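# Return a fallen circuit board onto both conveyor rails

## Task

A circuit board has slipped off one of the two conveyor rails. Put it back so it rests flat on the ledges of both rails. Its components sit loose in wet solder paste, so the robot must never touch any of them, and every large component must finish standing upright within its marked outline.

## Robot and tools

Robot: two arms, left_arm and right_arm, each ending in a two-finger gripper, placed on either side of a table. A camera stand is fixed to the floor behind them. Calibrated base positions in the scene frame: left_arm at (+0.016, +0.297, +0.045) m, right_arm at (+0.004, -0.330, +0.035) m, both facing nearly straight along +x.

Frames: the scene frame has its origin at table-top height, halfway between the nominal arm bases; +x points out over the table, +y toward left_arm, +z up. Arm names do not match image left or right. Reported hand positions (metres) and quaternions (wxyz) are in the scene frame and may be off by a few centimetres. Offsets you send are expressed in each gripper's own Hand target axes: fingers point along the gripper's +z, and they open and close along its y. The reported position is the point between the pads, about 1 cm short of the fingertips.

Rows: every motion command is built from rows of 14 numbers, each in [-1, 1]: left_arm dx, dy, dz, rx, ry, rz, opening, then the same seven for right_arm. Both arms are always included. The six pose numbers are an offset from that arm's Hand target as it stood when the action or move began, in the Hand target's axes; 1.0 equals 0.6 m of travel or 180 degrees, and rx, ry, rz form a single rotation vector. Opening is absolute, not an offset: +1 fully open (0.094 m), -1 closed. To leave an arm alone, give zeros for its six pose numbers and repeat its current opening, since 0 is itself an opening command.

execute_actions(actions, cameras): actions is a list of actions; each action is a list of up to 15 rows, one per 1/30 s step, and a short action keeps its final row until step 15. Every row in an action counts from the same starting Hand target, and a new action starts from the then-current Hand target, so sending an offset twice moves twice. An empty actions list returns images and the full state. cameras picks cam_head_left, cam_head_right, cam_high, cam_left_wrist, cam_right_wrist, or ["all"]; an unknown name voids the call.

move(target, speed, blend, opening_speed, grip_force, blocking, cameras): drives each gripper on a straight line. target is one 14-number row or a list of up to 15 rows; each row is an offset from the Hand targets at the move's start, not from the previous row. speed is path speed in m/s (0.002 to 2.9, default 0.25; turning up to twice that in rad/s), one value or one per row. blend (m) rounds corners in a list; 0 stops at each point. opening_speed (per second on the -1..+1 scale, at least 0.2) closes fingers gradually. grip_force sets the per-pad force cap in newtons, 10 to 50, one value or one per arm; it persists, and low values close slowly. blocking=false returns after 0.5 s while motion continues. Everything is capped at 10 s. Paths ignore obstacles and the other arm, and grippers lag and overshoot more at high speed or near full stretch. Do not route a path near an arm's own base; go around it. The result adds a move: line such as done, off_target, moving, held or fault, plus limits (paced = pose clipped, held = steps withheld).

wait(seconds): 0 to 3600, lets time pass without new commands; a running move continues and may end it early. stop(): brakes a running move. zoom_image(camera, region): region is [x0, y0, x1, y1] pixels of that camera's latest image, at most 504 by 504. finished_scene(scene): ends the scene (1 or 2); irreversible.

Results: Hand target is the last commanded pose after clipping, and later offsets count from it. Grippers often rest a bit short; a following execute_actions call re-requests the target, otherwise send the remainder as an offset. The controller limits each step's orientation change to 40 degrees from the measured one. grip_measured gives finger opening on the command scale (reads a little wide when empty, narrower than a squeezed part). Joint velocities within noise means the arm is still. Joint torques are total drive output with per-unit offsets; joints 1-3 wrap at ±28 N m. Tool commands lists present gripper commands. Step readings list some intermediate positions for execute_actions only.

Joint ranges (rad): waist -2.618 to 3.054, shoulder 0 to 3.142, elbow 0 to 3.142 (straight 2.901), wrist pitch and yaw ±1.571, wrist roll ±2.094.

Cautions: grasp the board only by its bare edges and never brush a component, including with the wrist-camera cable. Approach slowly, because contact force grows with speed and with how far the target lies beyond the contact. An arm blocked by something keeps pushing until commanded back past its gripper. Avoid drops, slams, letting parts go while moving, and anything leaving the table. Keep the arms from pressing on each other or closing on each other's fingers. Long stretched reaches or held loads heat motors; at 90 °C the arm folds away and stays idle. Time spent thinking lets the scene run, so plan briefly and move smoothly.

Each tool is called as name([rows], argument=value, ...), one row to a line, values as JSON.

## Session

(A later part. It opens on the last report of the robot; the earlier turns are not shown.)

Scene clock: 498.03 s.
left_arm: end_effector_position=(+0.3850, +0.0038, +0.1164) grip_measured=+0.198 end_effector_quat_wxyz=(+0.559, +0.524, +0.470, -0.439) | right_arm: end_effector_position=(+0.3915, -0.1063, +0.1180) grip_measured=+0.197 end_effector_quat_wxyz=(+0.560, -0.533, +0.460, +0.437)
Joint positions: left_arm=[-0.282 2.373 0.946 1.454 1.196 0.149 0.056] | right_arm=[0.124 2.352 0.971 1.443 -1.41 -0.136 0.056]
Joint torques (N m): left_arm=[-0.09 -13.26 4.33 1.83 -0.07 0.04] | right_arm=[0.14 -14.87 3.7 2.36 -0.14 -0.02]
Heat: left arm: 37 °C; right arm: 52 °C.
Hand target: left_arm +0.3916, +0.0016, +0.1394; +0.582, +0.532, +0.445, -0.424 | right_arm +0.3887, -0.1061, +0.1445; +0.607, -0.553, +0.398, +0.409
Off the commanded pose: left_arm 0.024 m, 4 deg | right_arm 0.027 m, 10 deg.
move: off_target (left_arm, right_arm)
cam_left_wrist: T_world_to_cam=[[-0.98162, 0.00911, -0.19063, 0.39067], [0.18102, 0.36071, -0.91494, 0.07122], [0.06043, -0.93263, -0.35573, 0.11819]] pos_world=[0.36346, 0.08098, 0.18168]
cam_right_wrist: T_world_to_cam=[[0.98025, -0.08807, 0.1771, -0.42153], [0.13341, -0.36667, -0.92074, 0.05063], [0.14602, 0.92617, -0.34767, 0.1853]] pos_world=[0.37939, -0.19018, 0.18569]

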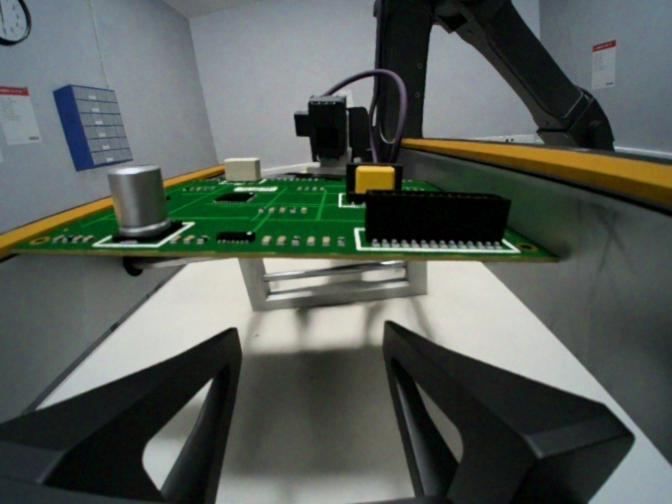

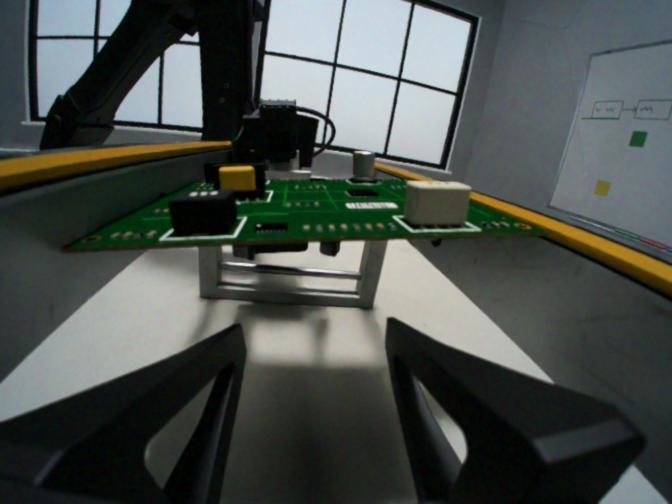

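wait(seconds=0.1, cameras=["cam_head_left","cam_head_right","cam_high"])

zoom_image(camera="cam_head_left", region=[230, 180, 530, 320])

zoom_image(camera="cam_head_right", region=[200, 180, 500, 320])

zoom_image(camera="cam_high", region=[240, 290, 480, 400])

Scene clock: 523.57 s.
left_arm: end_effector_position=(+0.3850, +0.0038, +0.1164) grip_measured=+0.198 end_effector_quat_wxyz=(+0.559, +0.524, +0.470, -0.439) | right_arm: end_effector_position=(+0.3915, -0.1063, +0.1180) grip_measured=+0.197 end_effector_quat_wxyz=(+0.560, -0.533, +0.460, +0.437)
Joint positions: left_arm=[-0.282 2.373 0.946 1.454 1.196 0.149 0.056] | right_arm=[0.124 2.352 0.971 1.443 -1.41 -0.135 0.056]
Joint torques (N m): left_arm=[-0.09 -13.29 4.31 1.83 -0.07 0.05] | right_arm=[0.16 -14.9 3.73 2.35 -0.13 -0.01]
Heat: left arm: 38 °C; right arm: 54 °C.
Hand target: left_arm +0.3916, +0.0016, +0.1395; +0.582, +0.532, +0.445, -0.424 | right_arm +0.3887, -0.1061, +0.1445; +0.607, -0.553, +0.398, +0.409
Tool commands: left_gripper/opening=+0.2 right_gripper/opening=+0.2
Off the commanded pose: left_arm 0.024 m, 4 deg | right_arm 0.027 m, 10 deg.
wait: 0.10 s; at rest from the start

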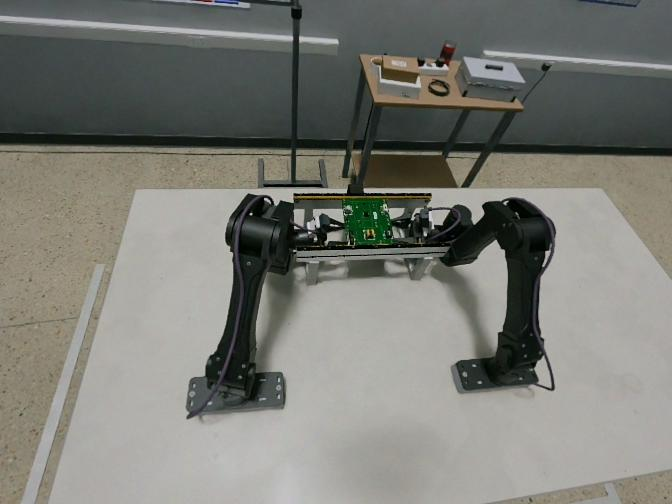

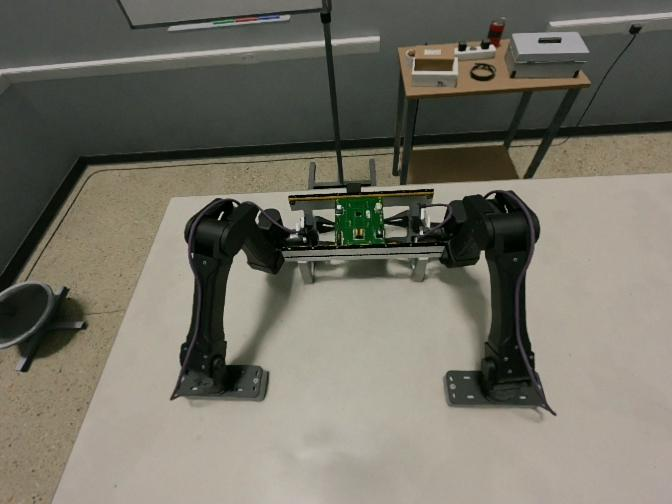

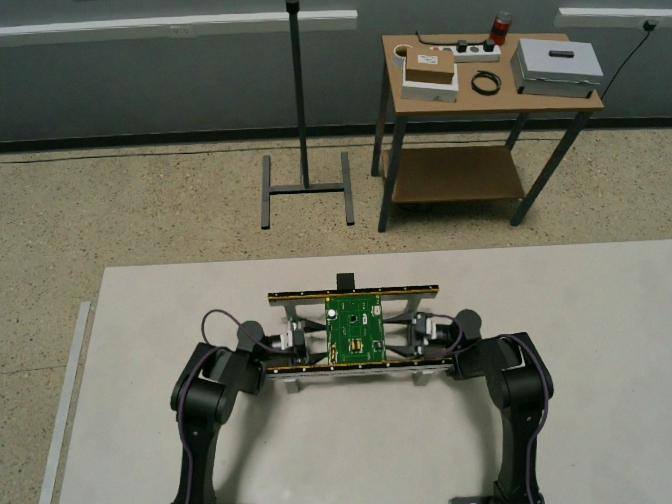

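Scaled by 1.680 from the camera's image (finer frame: 960x720).

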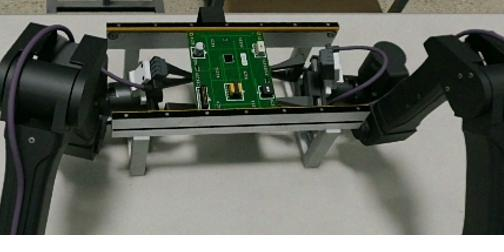

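Scaled by 1.680 from the camera's image (finer frame: 960x720).

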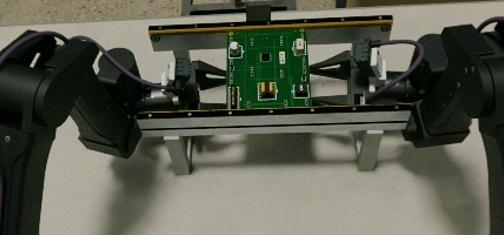

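Scaled by 2.100 from the camera's image (finer frame: 960x720).

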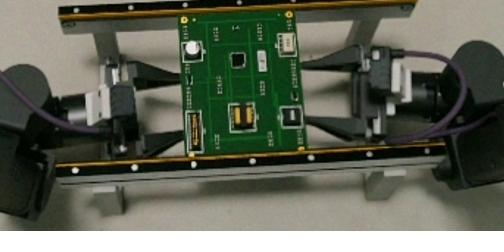

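move(target=[-0.0097,0.0024,0.0004,0,0,0,0.2,-0.0094,-0.0035,0.0007,0,0,0,0.2], speed=0.05)

Scene clock: 531.07 s.
left_arm: end_effector_position=(+0.3854, +0.0036, +0.1185) grip_measured=+0.198 end_effector_quat_wxyz=(+0.558, +0.523, +0.471, -0.440) | right_arm: end_effector_position=(+0.3915, -0.1063, +0.1180) grip_measured=+0.197 end_effector_quat_wxyz=(+0.557, -0.530, +0.463, +0.441)
Joint positions: left_arm=[-0.282 2.363 0.946 1.44 1.196 0.149 0.056] | right_arm=[0.124 2.352 0.971 1.443 -1.41 -0.122 0.056]
Joint torques (N m): left_arm=[-0.1 -14.31 4.08 1.79 -0.06 0.04] | right_arm=[0.2 -16.32 3.6 2.37 -0.12 0.03]
Heat: left arm: 39 °C; right arm: 54 °C.
Hand target: left_arm +0.3916, +0.0016, +0.1455; +0.582, +0.532, +0.445, -0.424 | right_arm +0.3887, -0.1061, +0.1506; +0.607, -0.553, +0.398, +0.409
Off the commanded pose: left_arm 0.028 m, 5 deg | right_arm 0.033 m, 10 deg.
move: off_target (left_arm, right_arm)

move(target=[-0.0065,0.0016,0.0003,0,0,0,0.2,-0.0094,-0.0035,0.0007,0,0,0,0.2], speed=0.05, cameras=["cam_left_wrist","cam_right_wrist"])

Scene clock: 538.20 s.
left_arm: end_effector_position=(+0.3860, +0.0034, +0.1230) grip_measured=+0.198 end_effector_quat_wxyz=(+0.558, +0.524, +0.470, -0.439) | right_arm: end_effector_position=(+0.3920, -0.1062, +0.1240) grip_measured=+0.197 end_effector_quat_wxyz=(+0.558, -0.530, +0.462, +0.441)
Joint positions: left_arm=[-0.282 2.349 0.946 1.429 1.196 0.149 0.056] | right_arm=[0.124 2.337 0.971 1.443 -1.41 -0.11 0.056]
Joint torques (N m): left_arm=[-0.12 -14.3 4.01 1.8 -0.06 0.03] | right_arm=[0.21 -16.44 3.63 2.35 -0.1 0]
Heat: left arm: 39 °C; right arm: 55 °C.
Hand target: left_arm +0.3915, +0.0015, +0.1495; +0.582, +0.532, +0.445, -0.424 | right_arm +0.3887, -0.1061, +0.1566; +0.607, -0.553, +0.398, +0.409
Off the commanded pose: left_arm 0.027 m, 4 deg | right_arm 0.033 m, 10 deg.
move: off_target (left_arm, right_arm)
cam_left_wrist: T_world_to_cam=[[-0.98182, 0.00909, -0.18959, 0.39289], [0.18004, 0.36104, -0.91501, 0.07751], [0.06013, -0.93251, -0.35611, 0.12036]] pos_world=[0.36456, 0.08068, 0.18827]
cam_right_wrist: T_world_to_cam=[[0.9822, -0.08798, 0.16596, -0.42236], [0.1234, -0.36386, -0.92324, 0.06067], [0.14161, 0.92729, -0.34653, 0.18893]] pos_world=[0.3806, -0.19028, 0.19158]

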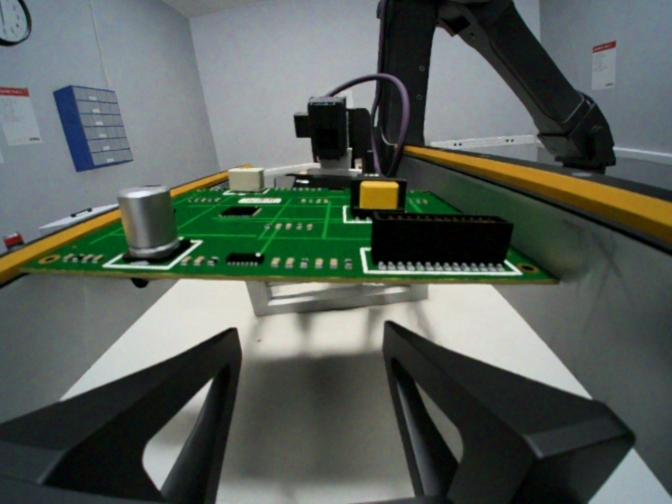

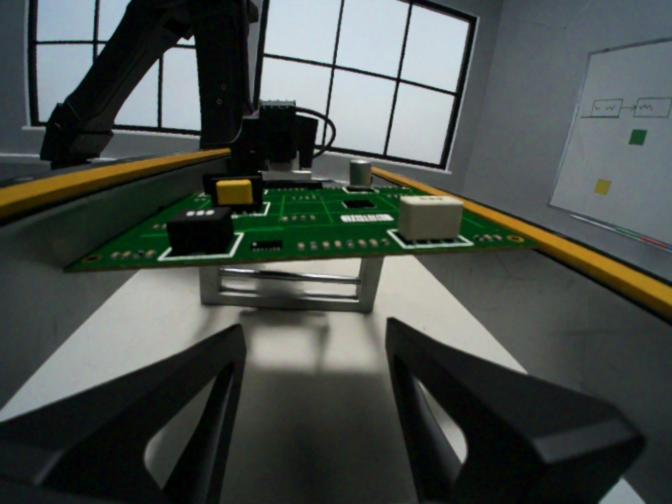

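move(target=[-0.0162,0.004,0.0006,0,0,0,0.2,-0.0156,-0.0058,0.0012,0,0,-0.01,0.2], speed=0.05, cameras=["cam_left_wrist","cam_right_wrist"])

Scene clock: 549.67 s.
left_arm: end_effector_position=(+0.3873, +0.0030, +0.1339) grip_measured=+0.198 end_effector_quat_wxyz=(+0.560, +0.524, +0.468, -0.438) | right_arm: end_effector_position=(+0.3926, -0.1061, +0.1348) grip_measured=+0.197 end_effector_quat_wxyz=(+0.568, -0.537, +0.451, +0.431)
Joint positions: left_arm=[-0.282 2.314 0.946 1.4 1.196 0.149 0.056] | right_arm=[0.124 2.309 0.971 1.442 -1.41 -0.12 0.056]
Joint torques (N m): left_arm=[-0.1 -14.3 3.92 1.76 -0.07 0.02] | right_arm=[0.18 -16.39 3.71 2.28 -0.07 0.01]
Heat: left arm: 39 °C; right arm: 55 °C.
Hand target: left_arm +0.3915, +0.0015, +0.1595; +0.582, +0.532, +0.445, -0.424 | right_arm +0.3887, -0.1061, +0.1667; +0.613, -0.559, +0.389, +0.399
Off the commanded pose: left_arm 0.026 m, 4 deg | right_arm 0.032 m, 10 deg.
move: off_target (left_arm, right_arm)
cam_left_wrist: T_world_to_cam=[[-0.98069, 0.00882, -0.19536, 0.39655], [0.18543, 0.3593, -0.91462, 0.08526], [0.06212, -0.93318, -0.354, 0.12271]] pos_world=[0.36546, 0.08038, 0.19889]
cam_right_wrist: T_world_to_cam=[[0.97526, -0.08857, 0.20252, -0.42711], [0.15798, -0.36155, -0.91887, 0.05662], [0.15461, 0.92814, -0.33862, 0.18642]] pos_world=[0.37878, -0.19038, 0.20165]

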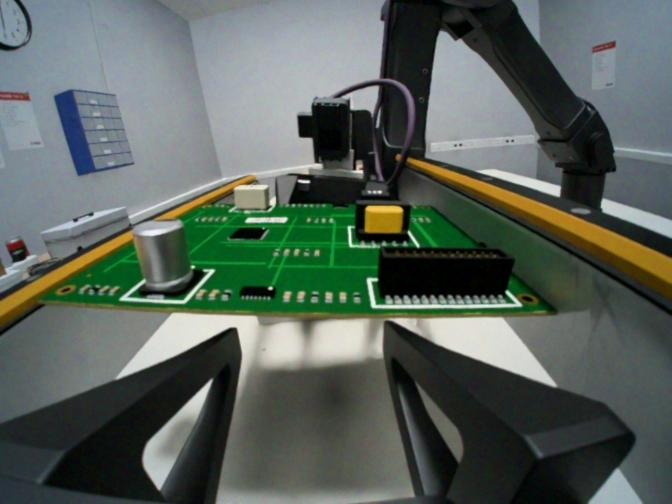

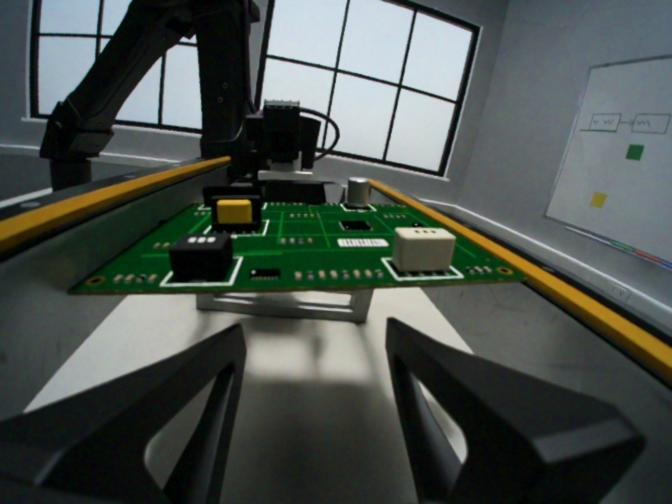

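move(target=[-0.0065,0.0016,0.0003,0,0,0.017,0.2,-0.0135,-0.005,0.001,0,0,0,0.2], speed=0.04, cameras=["cam_left_wrist","cam_right_wrist"])

Scene clock: 571.27 s.
left_arm: end_effector_position=(+0.3877, +0.0029, +0.1381) grip_measured=+0.198 end_effector_quat_wxyz=(+0.571, +0.535, +0.455, -0.425) | right_arm: end_effector_position=(+0.3930, -0.1061, +0.1441) grip_measured=+0.197 end_effector_quat_wxyz=(+0.570, -0.537, +0.448, +0.431)
Joint positions: left_arm=[-0.282 2.3 0.946 1.389 1.196 0.195 0.056] | right_arm=[0.124 2.286 0.971 1.442 -1.41 -0.102 0.056]
Joint torques (N m): left_arm=[-0.12 -14.32 3.92 1.75 -0.08 0.11] | right_arm=[0.21 -16.34 3.74 2.22 -0.06 -0.03]
Heat: left arm: 37 °C; right arm: 56 °C.
Hand target: left_arm +0.3915, +0.0015, +0.1636; +0.593, +0.544, +0.431, -0.408 | right_arm +0.3885, -0.1061, +0.1754; +0.613, -0.559, +0.389, +0.399
Off the commanded pose: left_arm 0.026 m, 4 deg | right_arm 0.032 m, 9 deg.
move: off_target (left_arm, right_arm)
cam_left_wrist: T_world_to_cam=[[-0.97034, 0.00876, -0.2416, 0.40012], [0.22834, 0.36146, -0.904, 0.07104], [0.07941, -0.93235, -0.35273, 0.11719]] pos_world=[0.36273, 0.08008, 0.20223]
cam_right_wrist: T_world_to_cam=[[0.97414, -0.08897, 0.2077, -0.42967], [0.16326, -0.35836, -0.9192, 0.06339], [0.15621, 0.92933, -0.33457, 0.18838]] pos_world=[0.37878, -0.19058, 0.21053]

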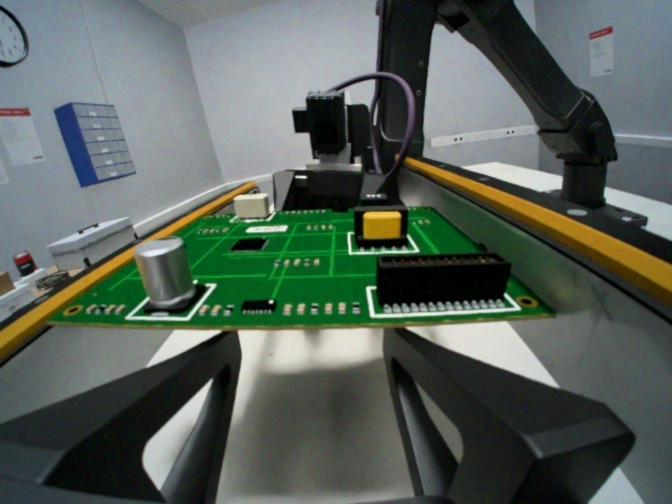

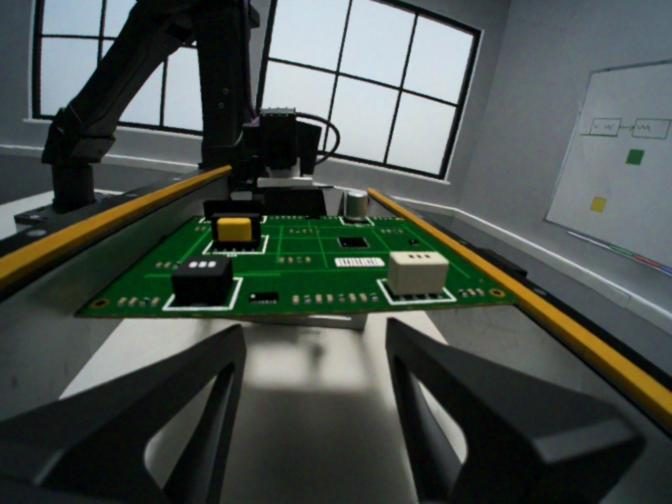

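move(target=[-0.0065,0.0016,0.0003,0,0,0,0.2,-0.0078,-0.0029,0.0006,0,0,0,0.2], speed=0.04, cameras=["cam_left_wrist","cam_right_wrist"])

Scene clock: 577.97 s.
left_arm: end_effector_position=(+0.3881, +0.0028, +0.1425) grip_measured=+0.198 end_effector_quat_wxyz=(+0.572, +0.536, +0.454, -0.424) | right_arm: end_effector_position=(+0.3931, -0.1061, +0.1486) grip_measured=+0.197 end_effector_quat_wxyz=(+0.570, -0.537, +0.448, +0.431)
Joint positions: left_arm=[-0.282 2.286 0.946 1.376 1.196 0.196 0.056] | right_arm=[0.124 2.274 0.971 1.441 -1.41 -0.092 0.056]
Joint torques (N m): left_arm=[-0.14 -14.28 3.85 1.73 -0.08 0.11] | right_arm=[0.24 -16.46 3.81 2.21 -0.03 -0.01]
Heat: left arm: 39 °C; right arm: 57 °C.
Hand target: left_arm +0.3913, +0.0015, +0.1676; +0.593, +0.544, +0.431, -0.408 | right_arm +0.3883, -0.1061, +0.1804; +0.613, -0.559, +0.389, +0.399
Off the commanded pose: left_arm 0.025 m, 4 deg | right_arm 0.032 m, 9 deg.
move: off_target (left_arm, right_arm)
cam_left_wrist: T_world_to_cam=[[-0.96961, 0.00861, -0.24451, 0.40171], [0.23104, 0.36103, -0.90348, 0.07387], [0.0805, -0.93251, -0.35205, 0.11808]] pos_world=[0.36293, 0.07998, 0.20653]
cam_right_wrist: T_world_to_cam=[[0.9741, -0.08914, 0.2078, -0.43072], [0.16358, -0.35666, -0.9198, 0.0677], [0.1561, 0.92997, -0.33285, 0.18972]] pos_world=[0.37888, -0.19068, 0.21493]

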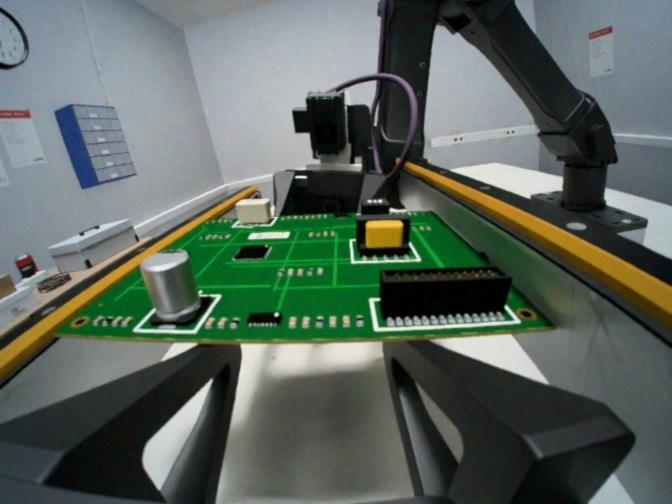

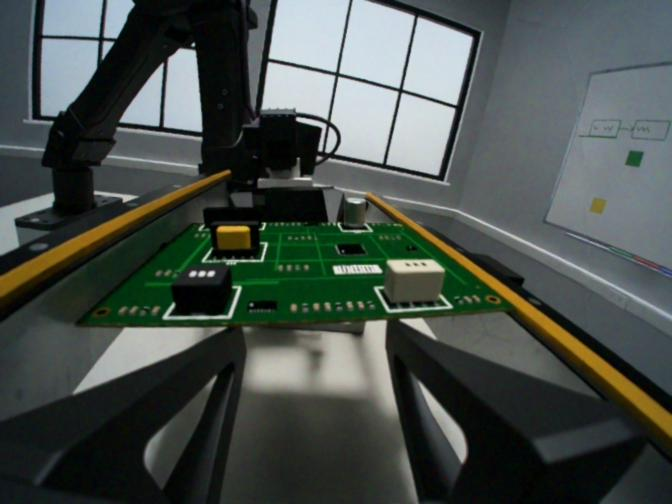

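move(target=[-0.0081,0.002,0.0003,0,0,0,0.2,-0.0078,-0.0029,0.0006,0,0,0,0.2], speed=0.04, cameras=["cam_left_wrist","cam_right_wrist"])

Scene clock: 587.67 s.
left_arm: end_effector_position=(+0.3884, +0.0027, +0.1462) grip_measured=+0.198 end_effector_quat_wxyz=(+0.571, +0.536, +0.456, -0.424) | right_arm: end_effector_position=(+0.3931, -0.1061, +0.1532) grip_measured=+0.197 end_effector_quat_wxyz=(+0.571, -0.537, +0.447, +0.431)
Joint positions: left_arm=[-0.282 2.271 0.946 1.356 1.196 0.198 0.056] | right_arm=[0.124 2.262 0.971 1.441 -1.41 -0.081 0.056]
Joint torques (N m): left_arm=[-0.17 -14.46 3.81 1.79 -0.08 0.08] | right_arm=[0.24 -16.54 3.88 2.16 -0.01 -0.01]
Heat: left arm: 39 °C; right arm: 57 °C.
Hand target: left_arm +0.3910, +0.0014, +0.1726; +0.593, +0.544, +0.431, -0.408 | right_arm +0.3882, -0.1061, +0.1853; +0.613, -0.559, +0.390, +0.399
Off the commanded pose: left_arm 0.027 m, 4 deg | right_arm 0.033 m, 9 deg.
move: off_target (left_arm, right_arm)
cam_left_wrist: T_world_to_cam=[[-0.97031, 0.00898, -0.2417, 0.40278], [0.22842, 0.36254, -0.90354, 0.07818], [0.07951, -0.93193, -0.35383, 0.11991]] pos_world=[0.36343, 0.07978, 0.21042]
cam_right_wrist: T_world_to_cam=[[0.9739, -0.08923, 0.2087, -0.43181], [0.16467, -0.35502, -0.92024, 0.0718], [0.1562, 0.93059, -0.33106, 0.191]] pos_world=[0.37888, -0.19078, 0.21942]

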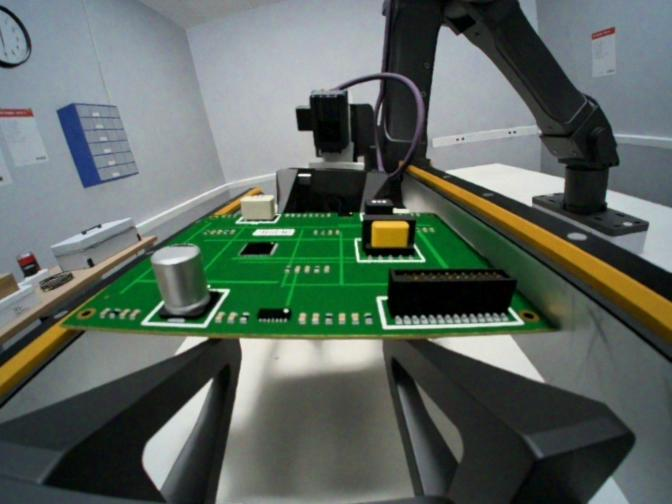

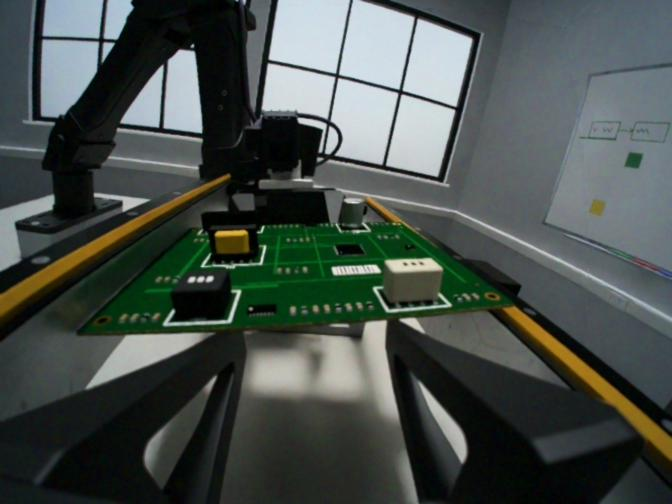

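move(target=[-0.0071,0.0109,0.001,0,0,0,0.2,-0.0062,-0.0115,0.001,0,0,0,0.2], speed=0.04, cameras=["cam_left_wrist","cam_right_wrist","cam_high"])

Scene clock: 608.47 s.
left_arm: end_effector_position=(+0.3887, +0.0026, +0.1469) grip_measured=+0.198 end_effector_quat_wxyz=(+0.565, +0.533, +0.462, -0.428) | right_arm: end_effector_position=(+0.3931, -0.1061, +0.1561) grip_measured=+0.197 end_effector_quat_wxyz=(+0.569, -0.534, +0.450, +0.435)
Joint positions: left_arm=[-0.282 2.259 0.946 1.325 1.196 0.198 0.056] | right_arm=[0.124 2.254 0.971 1.44 -1.41 -0.063 0.056]
Joint torques (N m): left_arm=[0.13 -14.5 5.39 1.77 -0.03 0.08] | right_arm=[0.05 -16.27 5.93 2.1 -0.02 0.02]
Heat: left arm: 39 °C; right arm: 58 °C.
Hand target: left_arm +0.3960, +0.0014, +0.1786; +0.593, +0.544, +0.431, -0.408 | right_arm +0.3932, -0.1061, +0.1914; +0.613, -0.559, +0.390, +0.399
Off the commanded pose: left_arm 0.032 m, 5 deg | right_arm 0.035 m, 10 deg.
move: off_target (left_arm, right_arm)
cam_left_wrist: T_world_to_cam=[[-0.97453, 0.01031, -0.22403, 0.40228], [0.21203, 0.36775, -0.90543, 0.0854], [0.07305, -0.92987, -0.36057, 0.12351]] pos_world=[0.3649, 0.07929, 0.21198]
cam_right_wrist: T_world_to_cam=[[0.97626, -0.08914, 0.19739, -0.43157], [0.15429, -0.3534, -0.92266, 0.07909], [0.15201, 0.93122, -0.33125, 0.19368]] pos_world=[0.37969, -0.19088, 0.22232]
Images, in order (width x height): cam_high 672x504, cam_left_wrist 672x504, cam_right_wrist 672x504.

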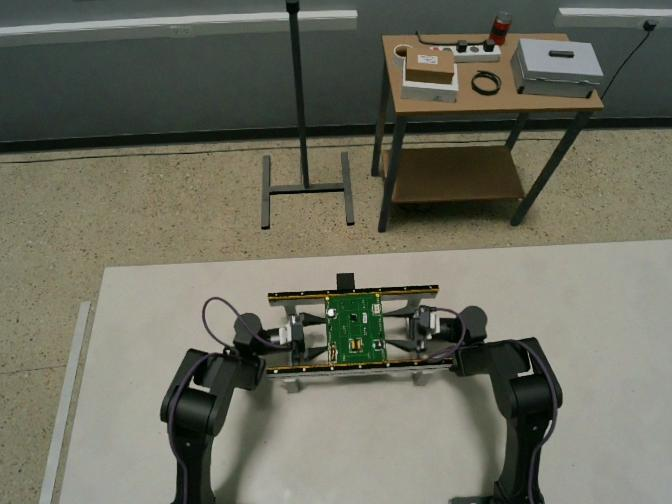

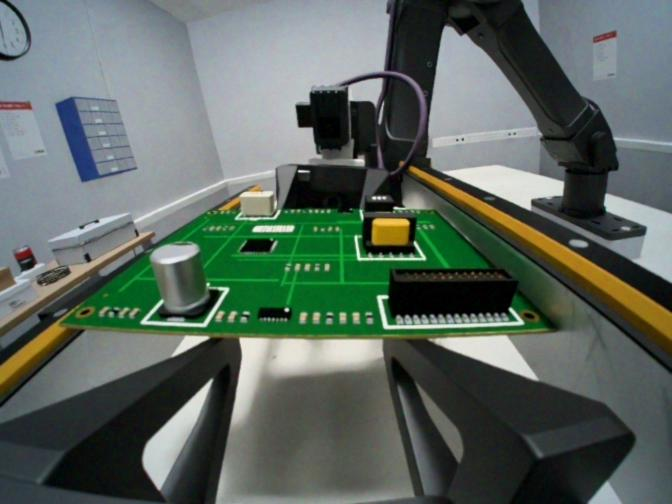

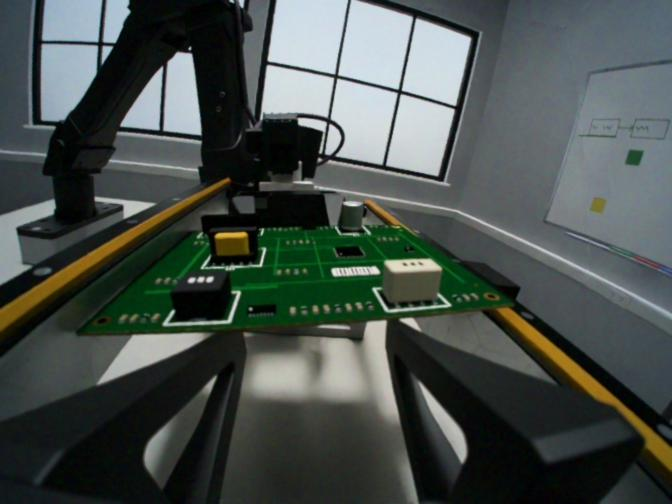

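move(target=[-0.0071,0.0125,0.001,0,0,0,0.2,-0.005,-0.0125,0.001,0,0,0,0.2], speed=0.04, cameras=["cam_left_wrist","cam_right_wrist"])

Scene clock: 616.70 s.
left_arm: end_effector_position=(+0.3948, +0.0006, +0.1540) grip_measured=+0.198 end_effector_quat_wxyz=(+0.566, +0.534, +0.460, -0.427) | right_arm: end_effector_position=(+0.3968, -0.1057, +0.1616) grip_measured=+0.197 end_effector_quat_wxyz=(+0.570, -0.534, +0.448, +0.435)
Joint positions: left_arm=[-0.282 2.249 0.974 1.291 1.196 0.198 0.056] | right_arm=[0.124 2.251 0.99 1.439 -1.41 -0.044 0.056]
Joint torques (N m): left_arm=[0.51 -14.43 5.49 1.75 0.01 0.08] | right_arm=[-0.13 -16.01 7.01 2.01 -0.01 -0.01]
Heat: left arm: 39 °C; right arm: 58 °C.
Hand target: left_arm +0.4020, +0.0014, +0.1849; +0.593, +0.544, +0.431, -0.408 | right_arm +0.3990, -0.1061, +0.1971; +0.613, -0.559, +0.390, +0.399
Off the commanded pose: left_arm 0.032 m, 5 deg | right_arm 0.036 m, 10 deg.
move: off_target (left_arm, right_arm)
cam_left_wrist: T_world_to_cam=[[-0.97353, 0.01001, -0.22834, 0.4101], [0.21603, 0.36655, -0.90497, 0.0896], [0.07464, -0.93035, -0.35901, 0.12301]] pos_world=[0.37071, 0.07749, 0.21889]
cam_right_wrist: T_world_to_cam=[[0.97588, -0.08923, 0.19923, -0.43629], [0.15649, -0.3504, -0.92344, 0.08331], [0.15221, 0.93234, -0.32798, 0.19408]] pos_world=[0.38319, -0.19069, 0.22751]

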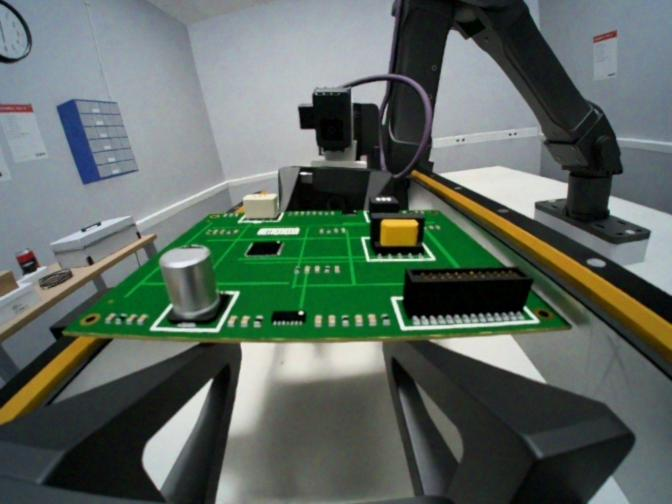

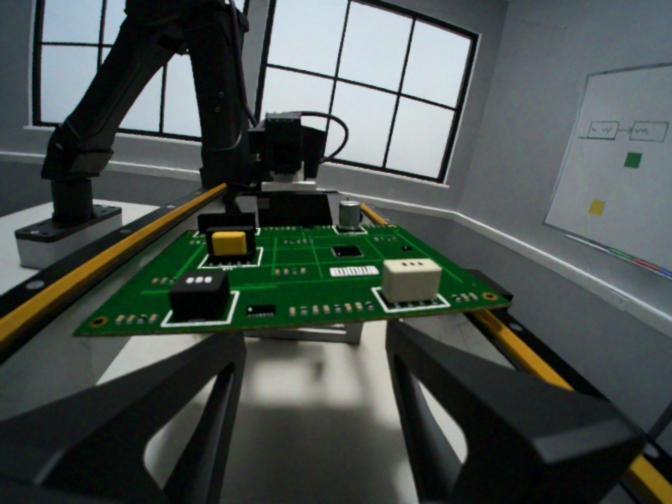

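move(target=[-0.020,0.009,0.001,0,0,0,0.2,-0.0173,-0.0106,0.001,0,0,0,0.2], speed=0.04, cameras=["cam_left_wrist","cam_right_wrist"])

Scene clock: 627.90 s.
left_arm: end_effector_position=(+0.3977, +0.0008, +0.1663) grip_measured=+0.198 end_effector_quat_wxyz=(+0.567, +0.533, +0.461, -0.426) | right_arm: end_effector_position=(+0.3998, -0.1053, +0.1734) grip_measured=+0.197 end_effector_quat_wxyz=(+0.573, -0.534, +0.445, +0.434)
Joint positions: left_arm=[-0.28 2.213 0.984 1.246 1.196 0.198 0.056] | right_arm=[0.124 2.231 1.007 1.439 -1.41 -0.016 0.056]
Joint torques (N m): left_arm=[0.42 -14.54 5.74 1.74 0.02 0.07] | right_arm=[-0.18 -16.27 6.98 1.9 0.02 0]
Heat: left arm: 41 °C; right arm: 58 °C.
Hand target: left_arm +0.4036, +0.0015, +0.1981; +0.593, +0.544, +0.431, -0.408 | right_arm +0.4010, -0.1063, +0.2091; +0.613, -0.559, +0.389, +0.399
Off the commanded pose: left_arm 0.032 m, 5 deg | right_arm 0.036 m, 9 deg.
move: off_target (left_arm, right_arm)
cam_left_wrist: T_world_to_cam=[[-0.97338, 0.00771, -0.22906, 0.41581], [0.21585, 0.36681, -0.90491, 0.10005], [0.07704, -0.93026, -0.35871, 0.12631]] pos_world=[0.37342, 0.07759, 0.23109]
cam_right_wrist: T_world_to_cam=[[0.97429, -0.08953, 0.20677, -0.44232], [0.16437, -0.34525, -0.92401, 0.09135], [0.15411, 0.93423, -0.32165, 0.19559]] pos_world=[0.38579, -0.19079, 0.23878]

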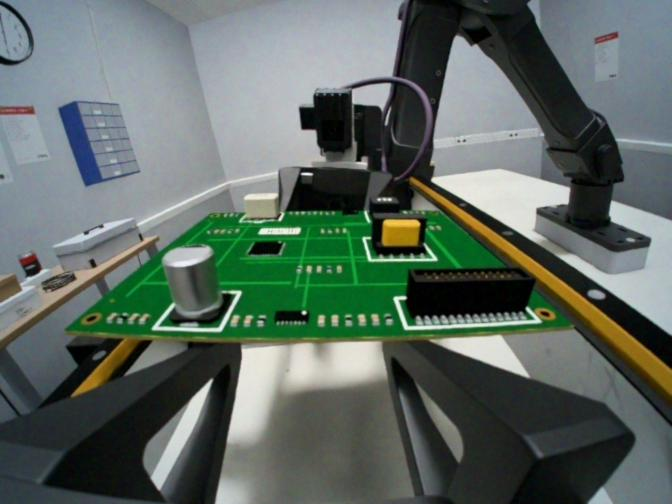

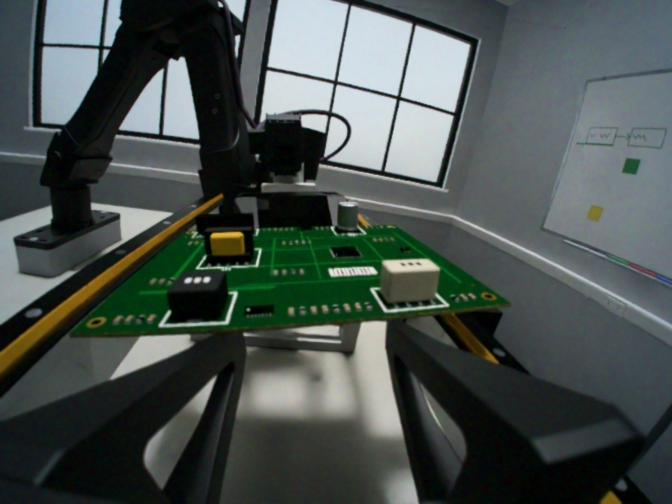

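move(target=[-0.035,0.0107,0.0015,0,0,0,0.2,-0.034,-0.0138,0.002,0,0,0,0.2], speed=0.04, cameras=["cam_left_wrist","cam_right_wrist","cam_high"])

Scene clock: 637.23 s.
left_arm: end_effector_position=(+0.3987, +0.0005, +0.1872) grip_measured=+0.198 end_effector_quat_wxyz=(+0.566, +0.533, +0.461, -0.427) | right_arm: end_effector_position=(+0.4008, -0.1052, +0.1971) grip_measured=+0.197 end_effector_quat_wxyz=(+0.579, -0.536, +0.436, +0.432)
Joint positions: left_arm=[-0.28 2.146 0.993 1.168 1.196 0.198 0.056] | right_arm=[0.124 2.18 1.021 1.437 -1.41 0.027 0.056]
Joint torques (N m): left_arm=[0.4 -14.37 6.16 1.73 0.02 0.08] | right_arm=[-0.29 -16.23 7.34 1.67 0.04 0.01]
Heat: left arm: 41 °C; right arm: 57 °C.
Hand target: left_arm +0.4036, +0.0014, +0.2199; +0.593, +0.544, +0.431, -0.408 | right_arm +0.4010, -0.1067, +0.2311; +0.613, -0.559, +0.390, +0.399
Off the commanded pose: left_arm 0.033 m, 5 deg | right_arm 0.034 m, 8 deg.
move: off_target (left_arm, right_arm)
cam_left_wrist: T_world_to_cam=[[-0.97381, 0.00786, -0.22721, 0.42138], [0.21414, 0.36733, -0.9051, 0.11961], [0.07634, -0.93006, -0.35939, 0.1338]] pos_world=[0.37452, 0.07719, 0.25209]
cam_right_wrist: T_world_to_cam=[[0.97026, -0.08938, 0.22497, -0.4501], [0.18314, -0.3367, -0.92363, 0.10637], [0.1583, 0.93736, -0.31032, 0.19926]] pos_world=[0.38569, -0.1912, 0.26133]
Images, in order (width x height): cam_high 672x504, cam_left_wrist 672x504, cam_right_wrist 672x504.

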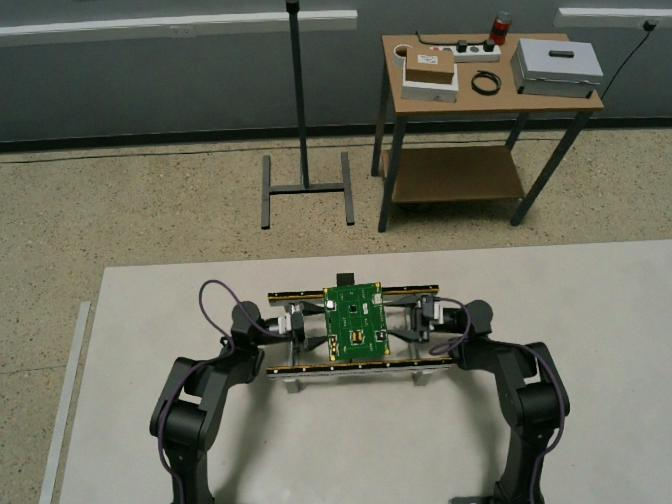

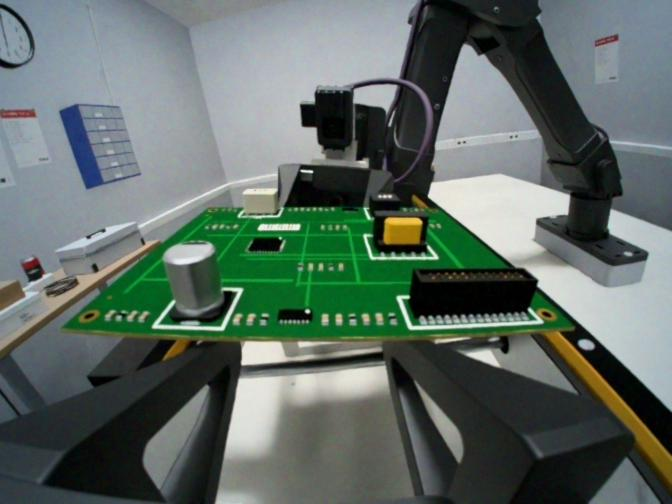

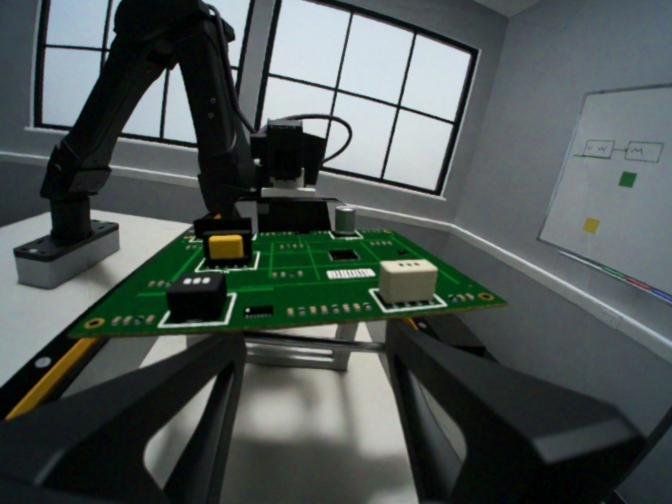

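move(target=[0,0,0,0,0,-0.06,0.2,0,0,0,0,0,0.06,0.2], speed=0.06, cameras=["cam_left_wrist","cam_right_wrist","cam_high"])

Scene clock: 649.53 s.
left_arm: end_effector_position=(+0.3987, +0.0005, +0.1864) grip_measured=+0.198 end_effector_quat_wxyz=(+0.524, +0.489, +0.509, -0.476) | right_arm: end_effector_position=(+0.4006, -0.1052, +0.1987) grip_measured=+0.197 end_effector_quat_wxyz=(+0.537, -0.494, +0.484, +0.484)
Joint positions: left_arm=[-0.28 2.146 0.993 1.163 1.196 0.019 0.056] | right_arm=[0.124 2.176 1.021 1.436 -1.411 0.216 0.056]
Joint torques (N m): left_arm=[0.4 -14.39 6.17 1.77 0.02 -0.02] | right_arm=[-0.28 -15.83 7.34 1.66 0.06 0]
Heat: left arm: 40 °C; right arm: 55 °C.
Hand target: left_arm +0.4036, +0.0014, +0.2199; +0.552, +0.501, +0.480, -0.462 | right_arm +0.4009, -0.1067, +0.2311; +0.573, -0.520, +0.440, +0.455
Off the commanded pose: left_arm 0.034 m, 5 deg | right_arm 0.032 m, 8 deg.
move: off_target (left_arm, right_arm)
cam_left_wrist: T_world_to_cam=[[-0.99893, 0.0072, -0.04567, 0.39738], [0.04523, 0.35754, -0.9328, 0.19143], [0.00961, -0.93387, -0.35749, 0.15986]] pos_world=[0.38676, 0.07798, 0.25387]
cam_right_wrist: T_world_to_cam=[[0.99575, -0.08194, 0.04215, -0.42336], [0.01299, -0.32804, -0.94458, 0.18115], [0.09122, 0.9411, -0.32558, 0.2302]] pos_world=[0.39821, -0.1919, 0.2639]
Images, in order (width x height): cam_high 672x504, cam_left_wrist 672x504, cam_right_wrist 672x504.

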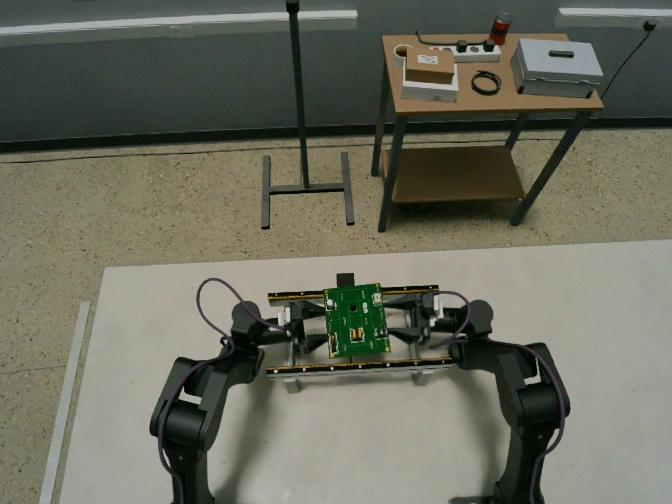

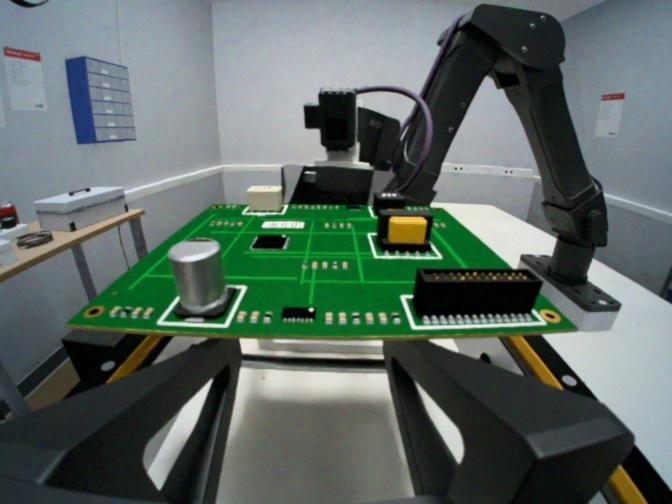

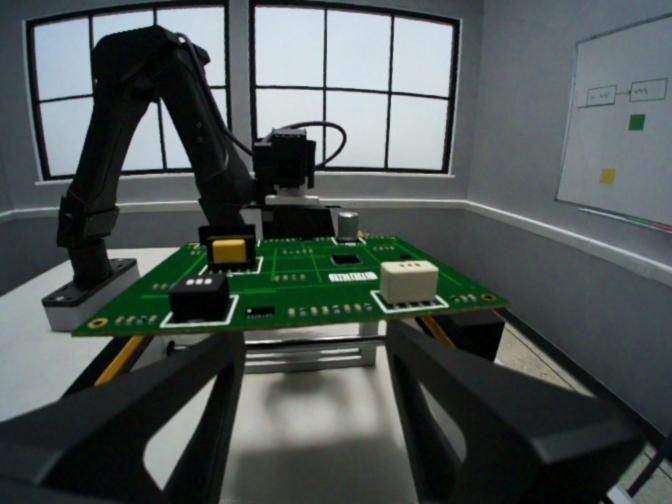

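move(target=[0.066,-0.0073,-0.0025,0,0,0,0.2,0.0733,0.0147,-0.0054,0,0,0,0.2], speed=0.04, cameras=["cam_left_wrist","cam_right_wrist","cam_high"])

zoom_image(camera="cam_high", region=[260, 270, 450, 390])

Scene clock: 681.70 s.
left_arm: end_effector_position=(+0.3992, +0.0003, +0.1761) grip_measured=+0.198 end_effector_quat_wxyz=(+0.539, +0.496, +0.494, -0.469) | right_arm: end_effector_position=(+0.4017, -0.1050, +0.1822) grip_measured=+0.197 end_effector_quat_wxyz=(+0.545, -0.506, +0.475, +0.471)
Joint positions: left_arm=[-0.28 2.201 0.993 1.261 1.196 0.022 0.056] | right_arm=[0.124 2.217 1.021 1.438 -1.413 0.135 0.056]
Joint torques (N m): left_arm=[0.43 -8.76 5.09 2.01 0 0.03] | right_arm=[-0.35 -10.29 5.07 1.92 0.03 -0.13]
Heat: left arm: 39 °C; right arm: 53 °C.
Hand target: left_arm +0.4035, +0.0014, +0.1801; +0.552, +0.501, +0.480, -0.462 | right_arm +0.4008, -0.1067, +0.1861; +0.573, -0.520, +0.440, +0.455
Off the commanded pose: left_arm 0.006 m, 2 deg | right_arm 0.004 m, 6 deg.
move: off_target (right_arm)
cam_left_wrist: T_world_to_cam=[[-0.99591, 0.00631, -0.09016, 0.40406], [0.08678, 0.34544, -0.93442, 0.16547], [0.02524, -0.93842, -0.34457, 0.14745]] pos_world=[0.38432, 0.07866, 0.24185]
cam_right_wrist: T_world_to_cam=[[0.99294, -0.08293, 0.08475, -0.43054], [0.05221, -0.336, -0.94042, 0.14824], [0.10646, 0.93821, -0.3293, 0.21872]] pos_world=[0.39648, -0.1911, 0.24791]
Images, in order (width x height): cam_high 672x504, cam_left_wrist 672x504, cam_right_wrist 672x504.

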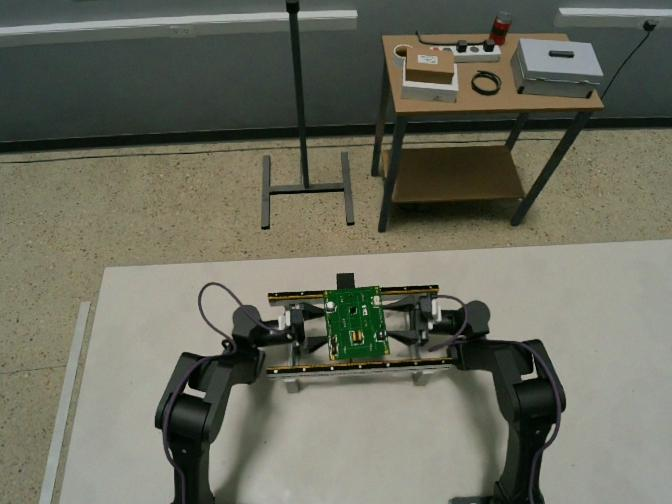

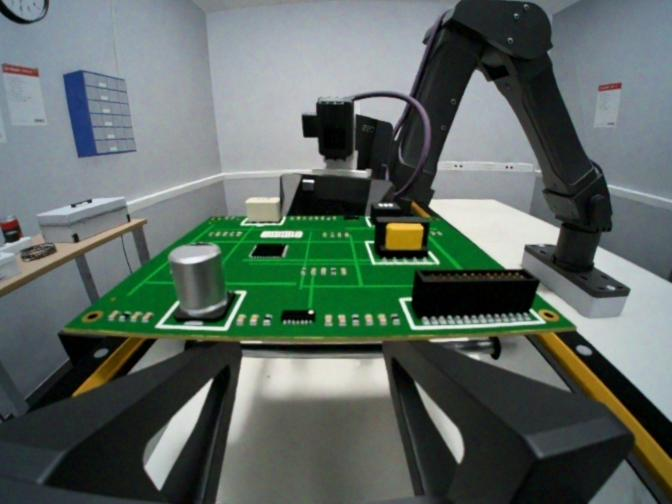

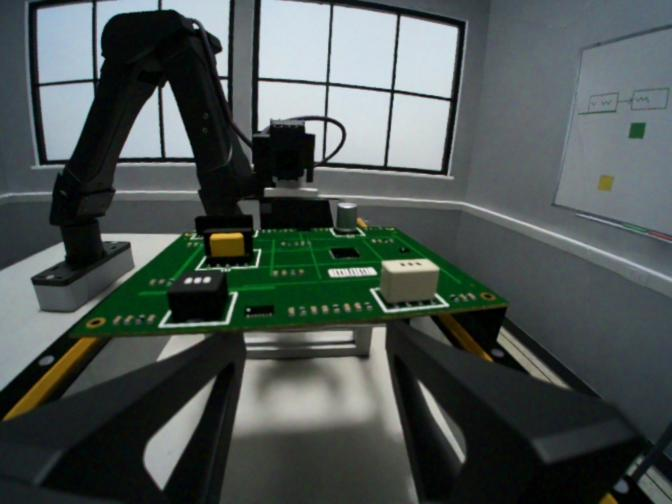

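Scaled by 2.653 from the camera's image (finer frame: 960x720).

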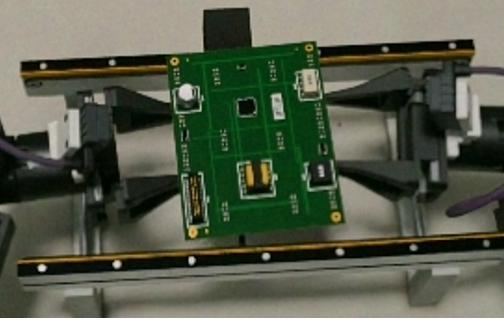

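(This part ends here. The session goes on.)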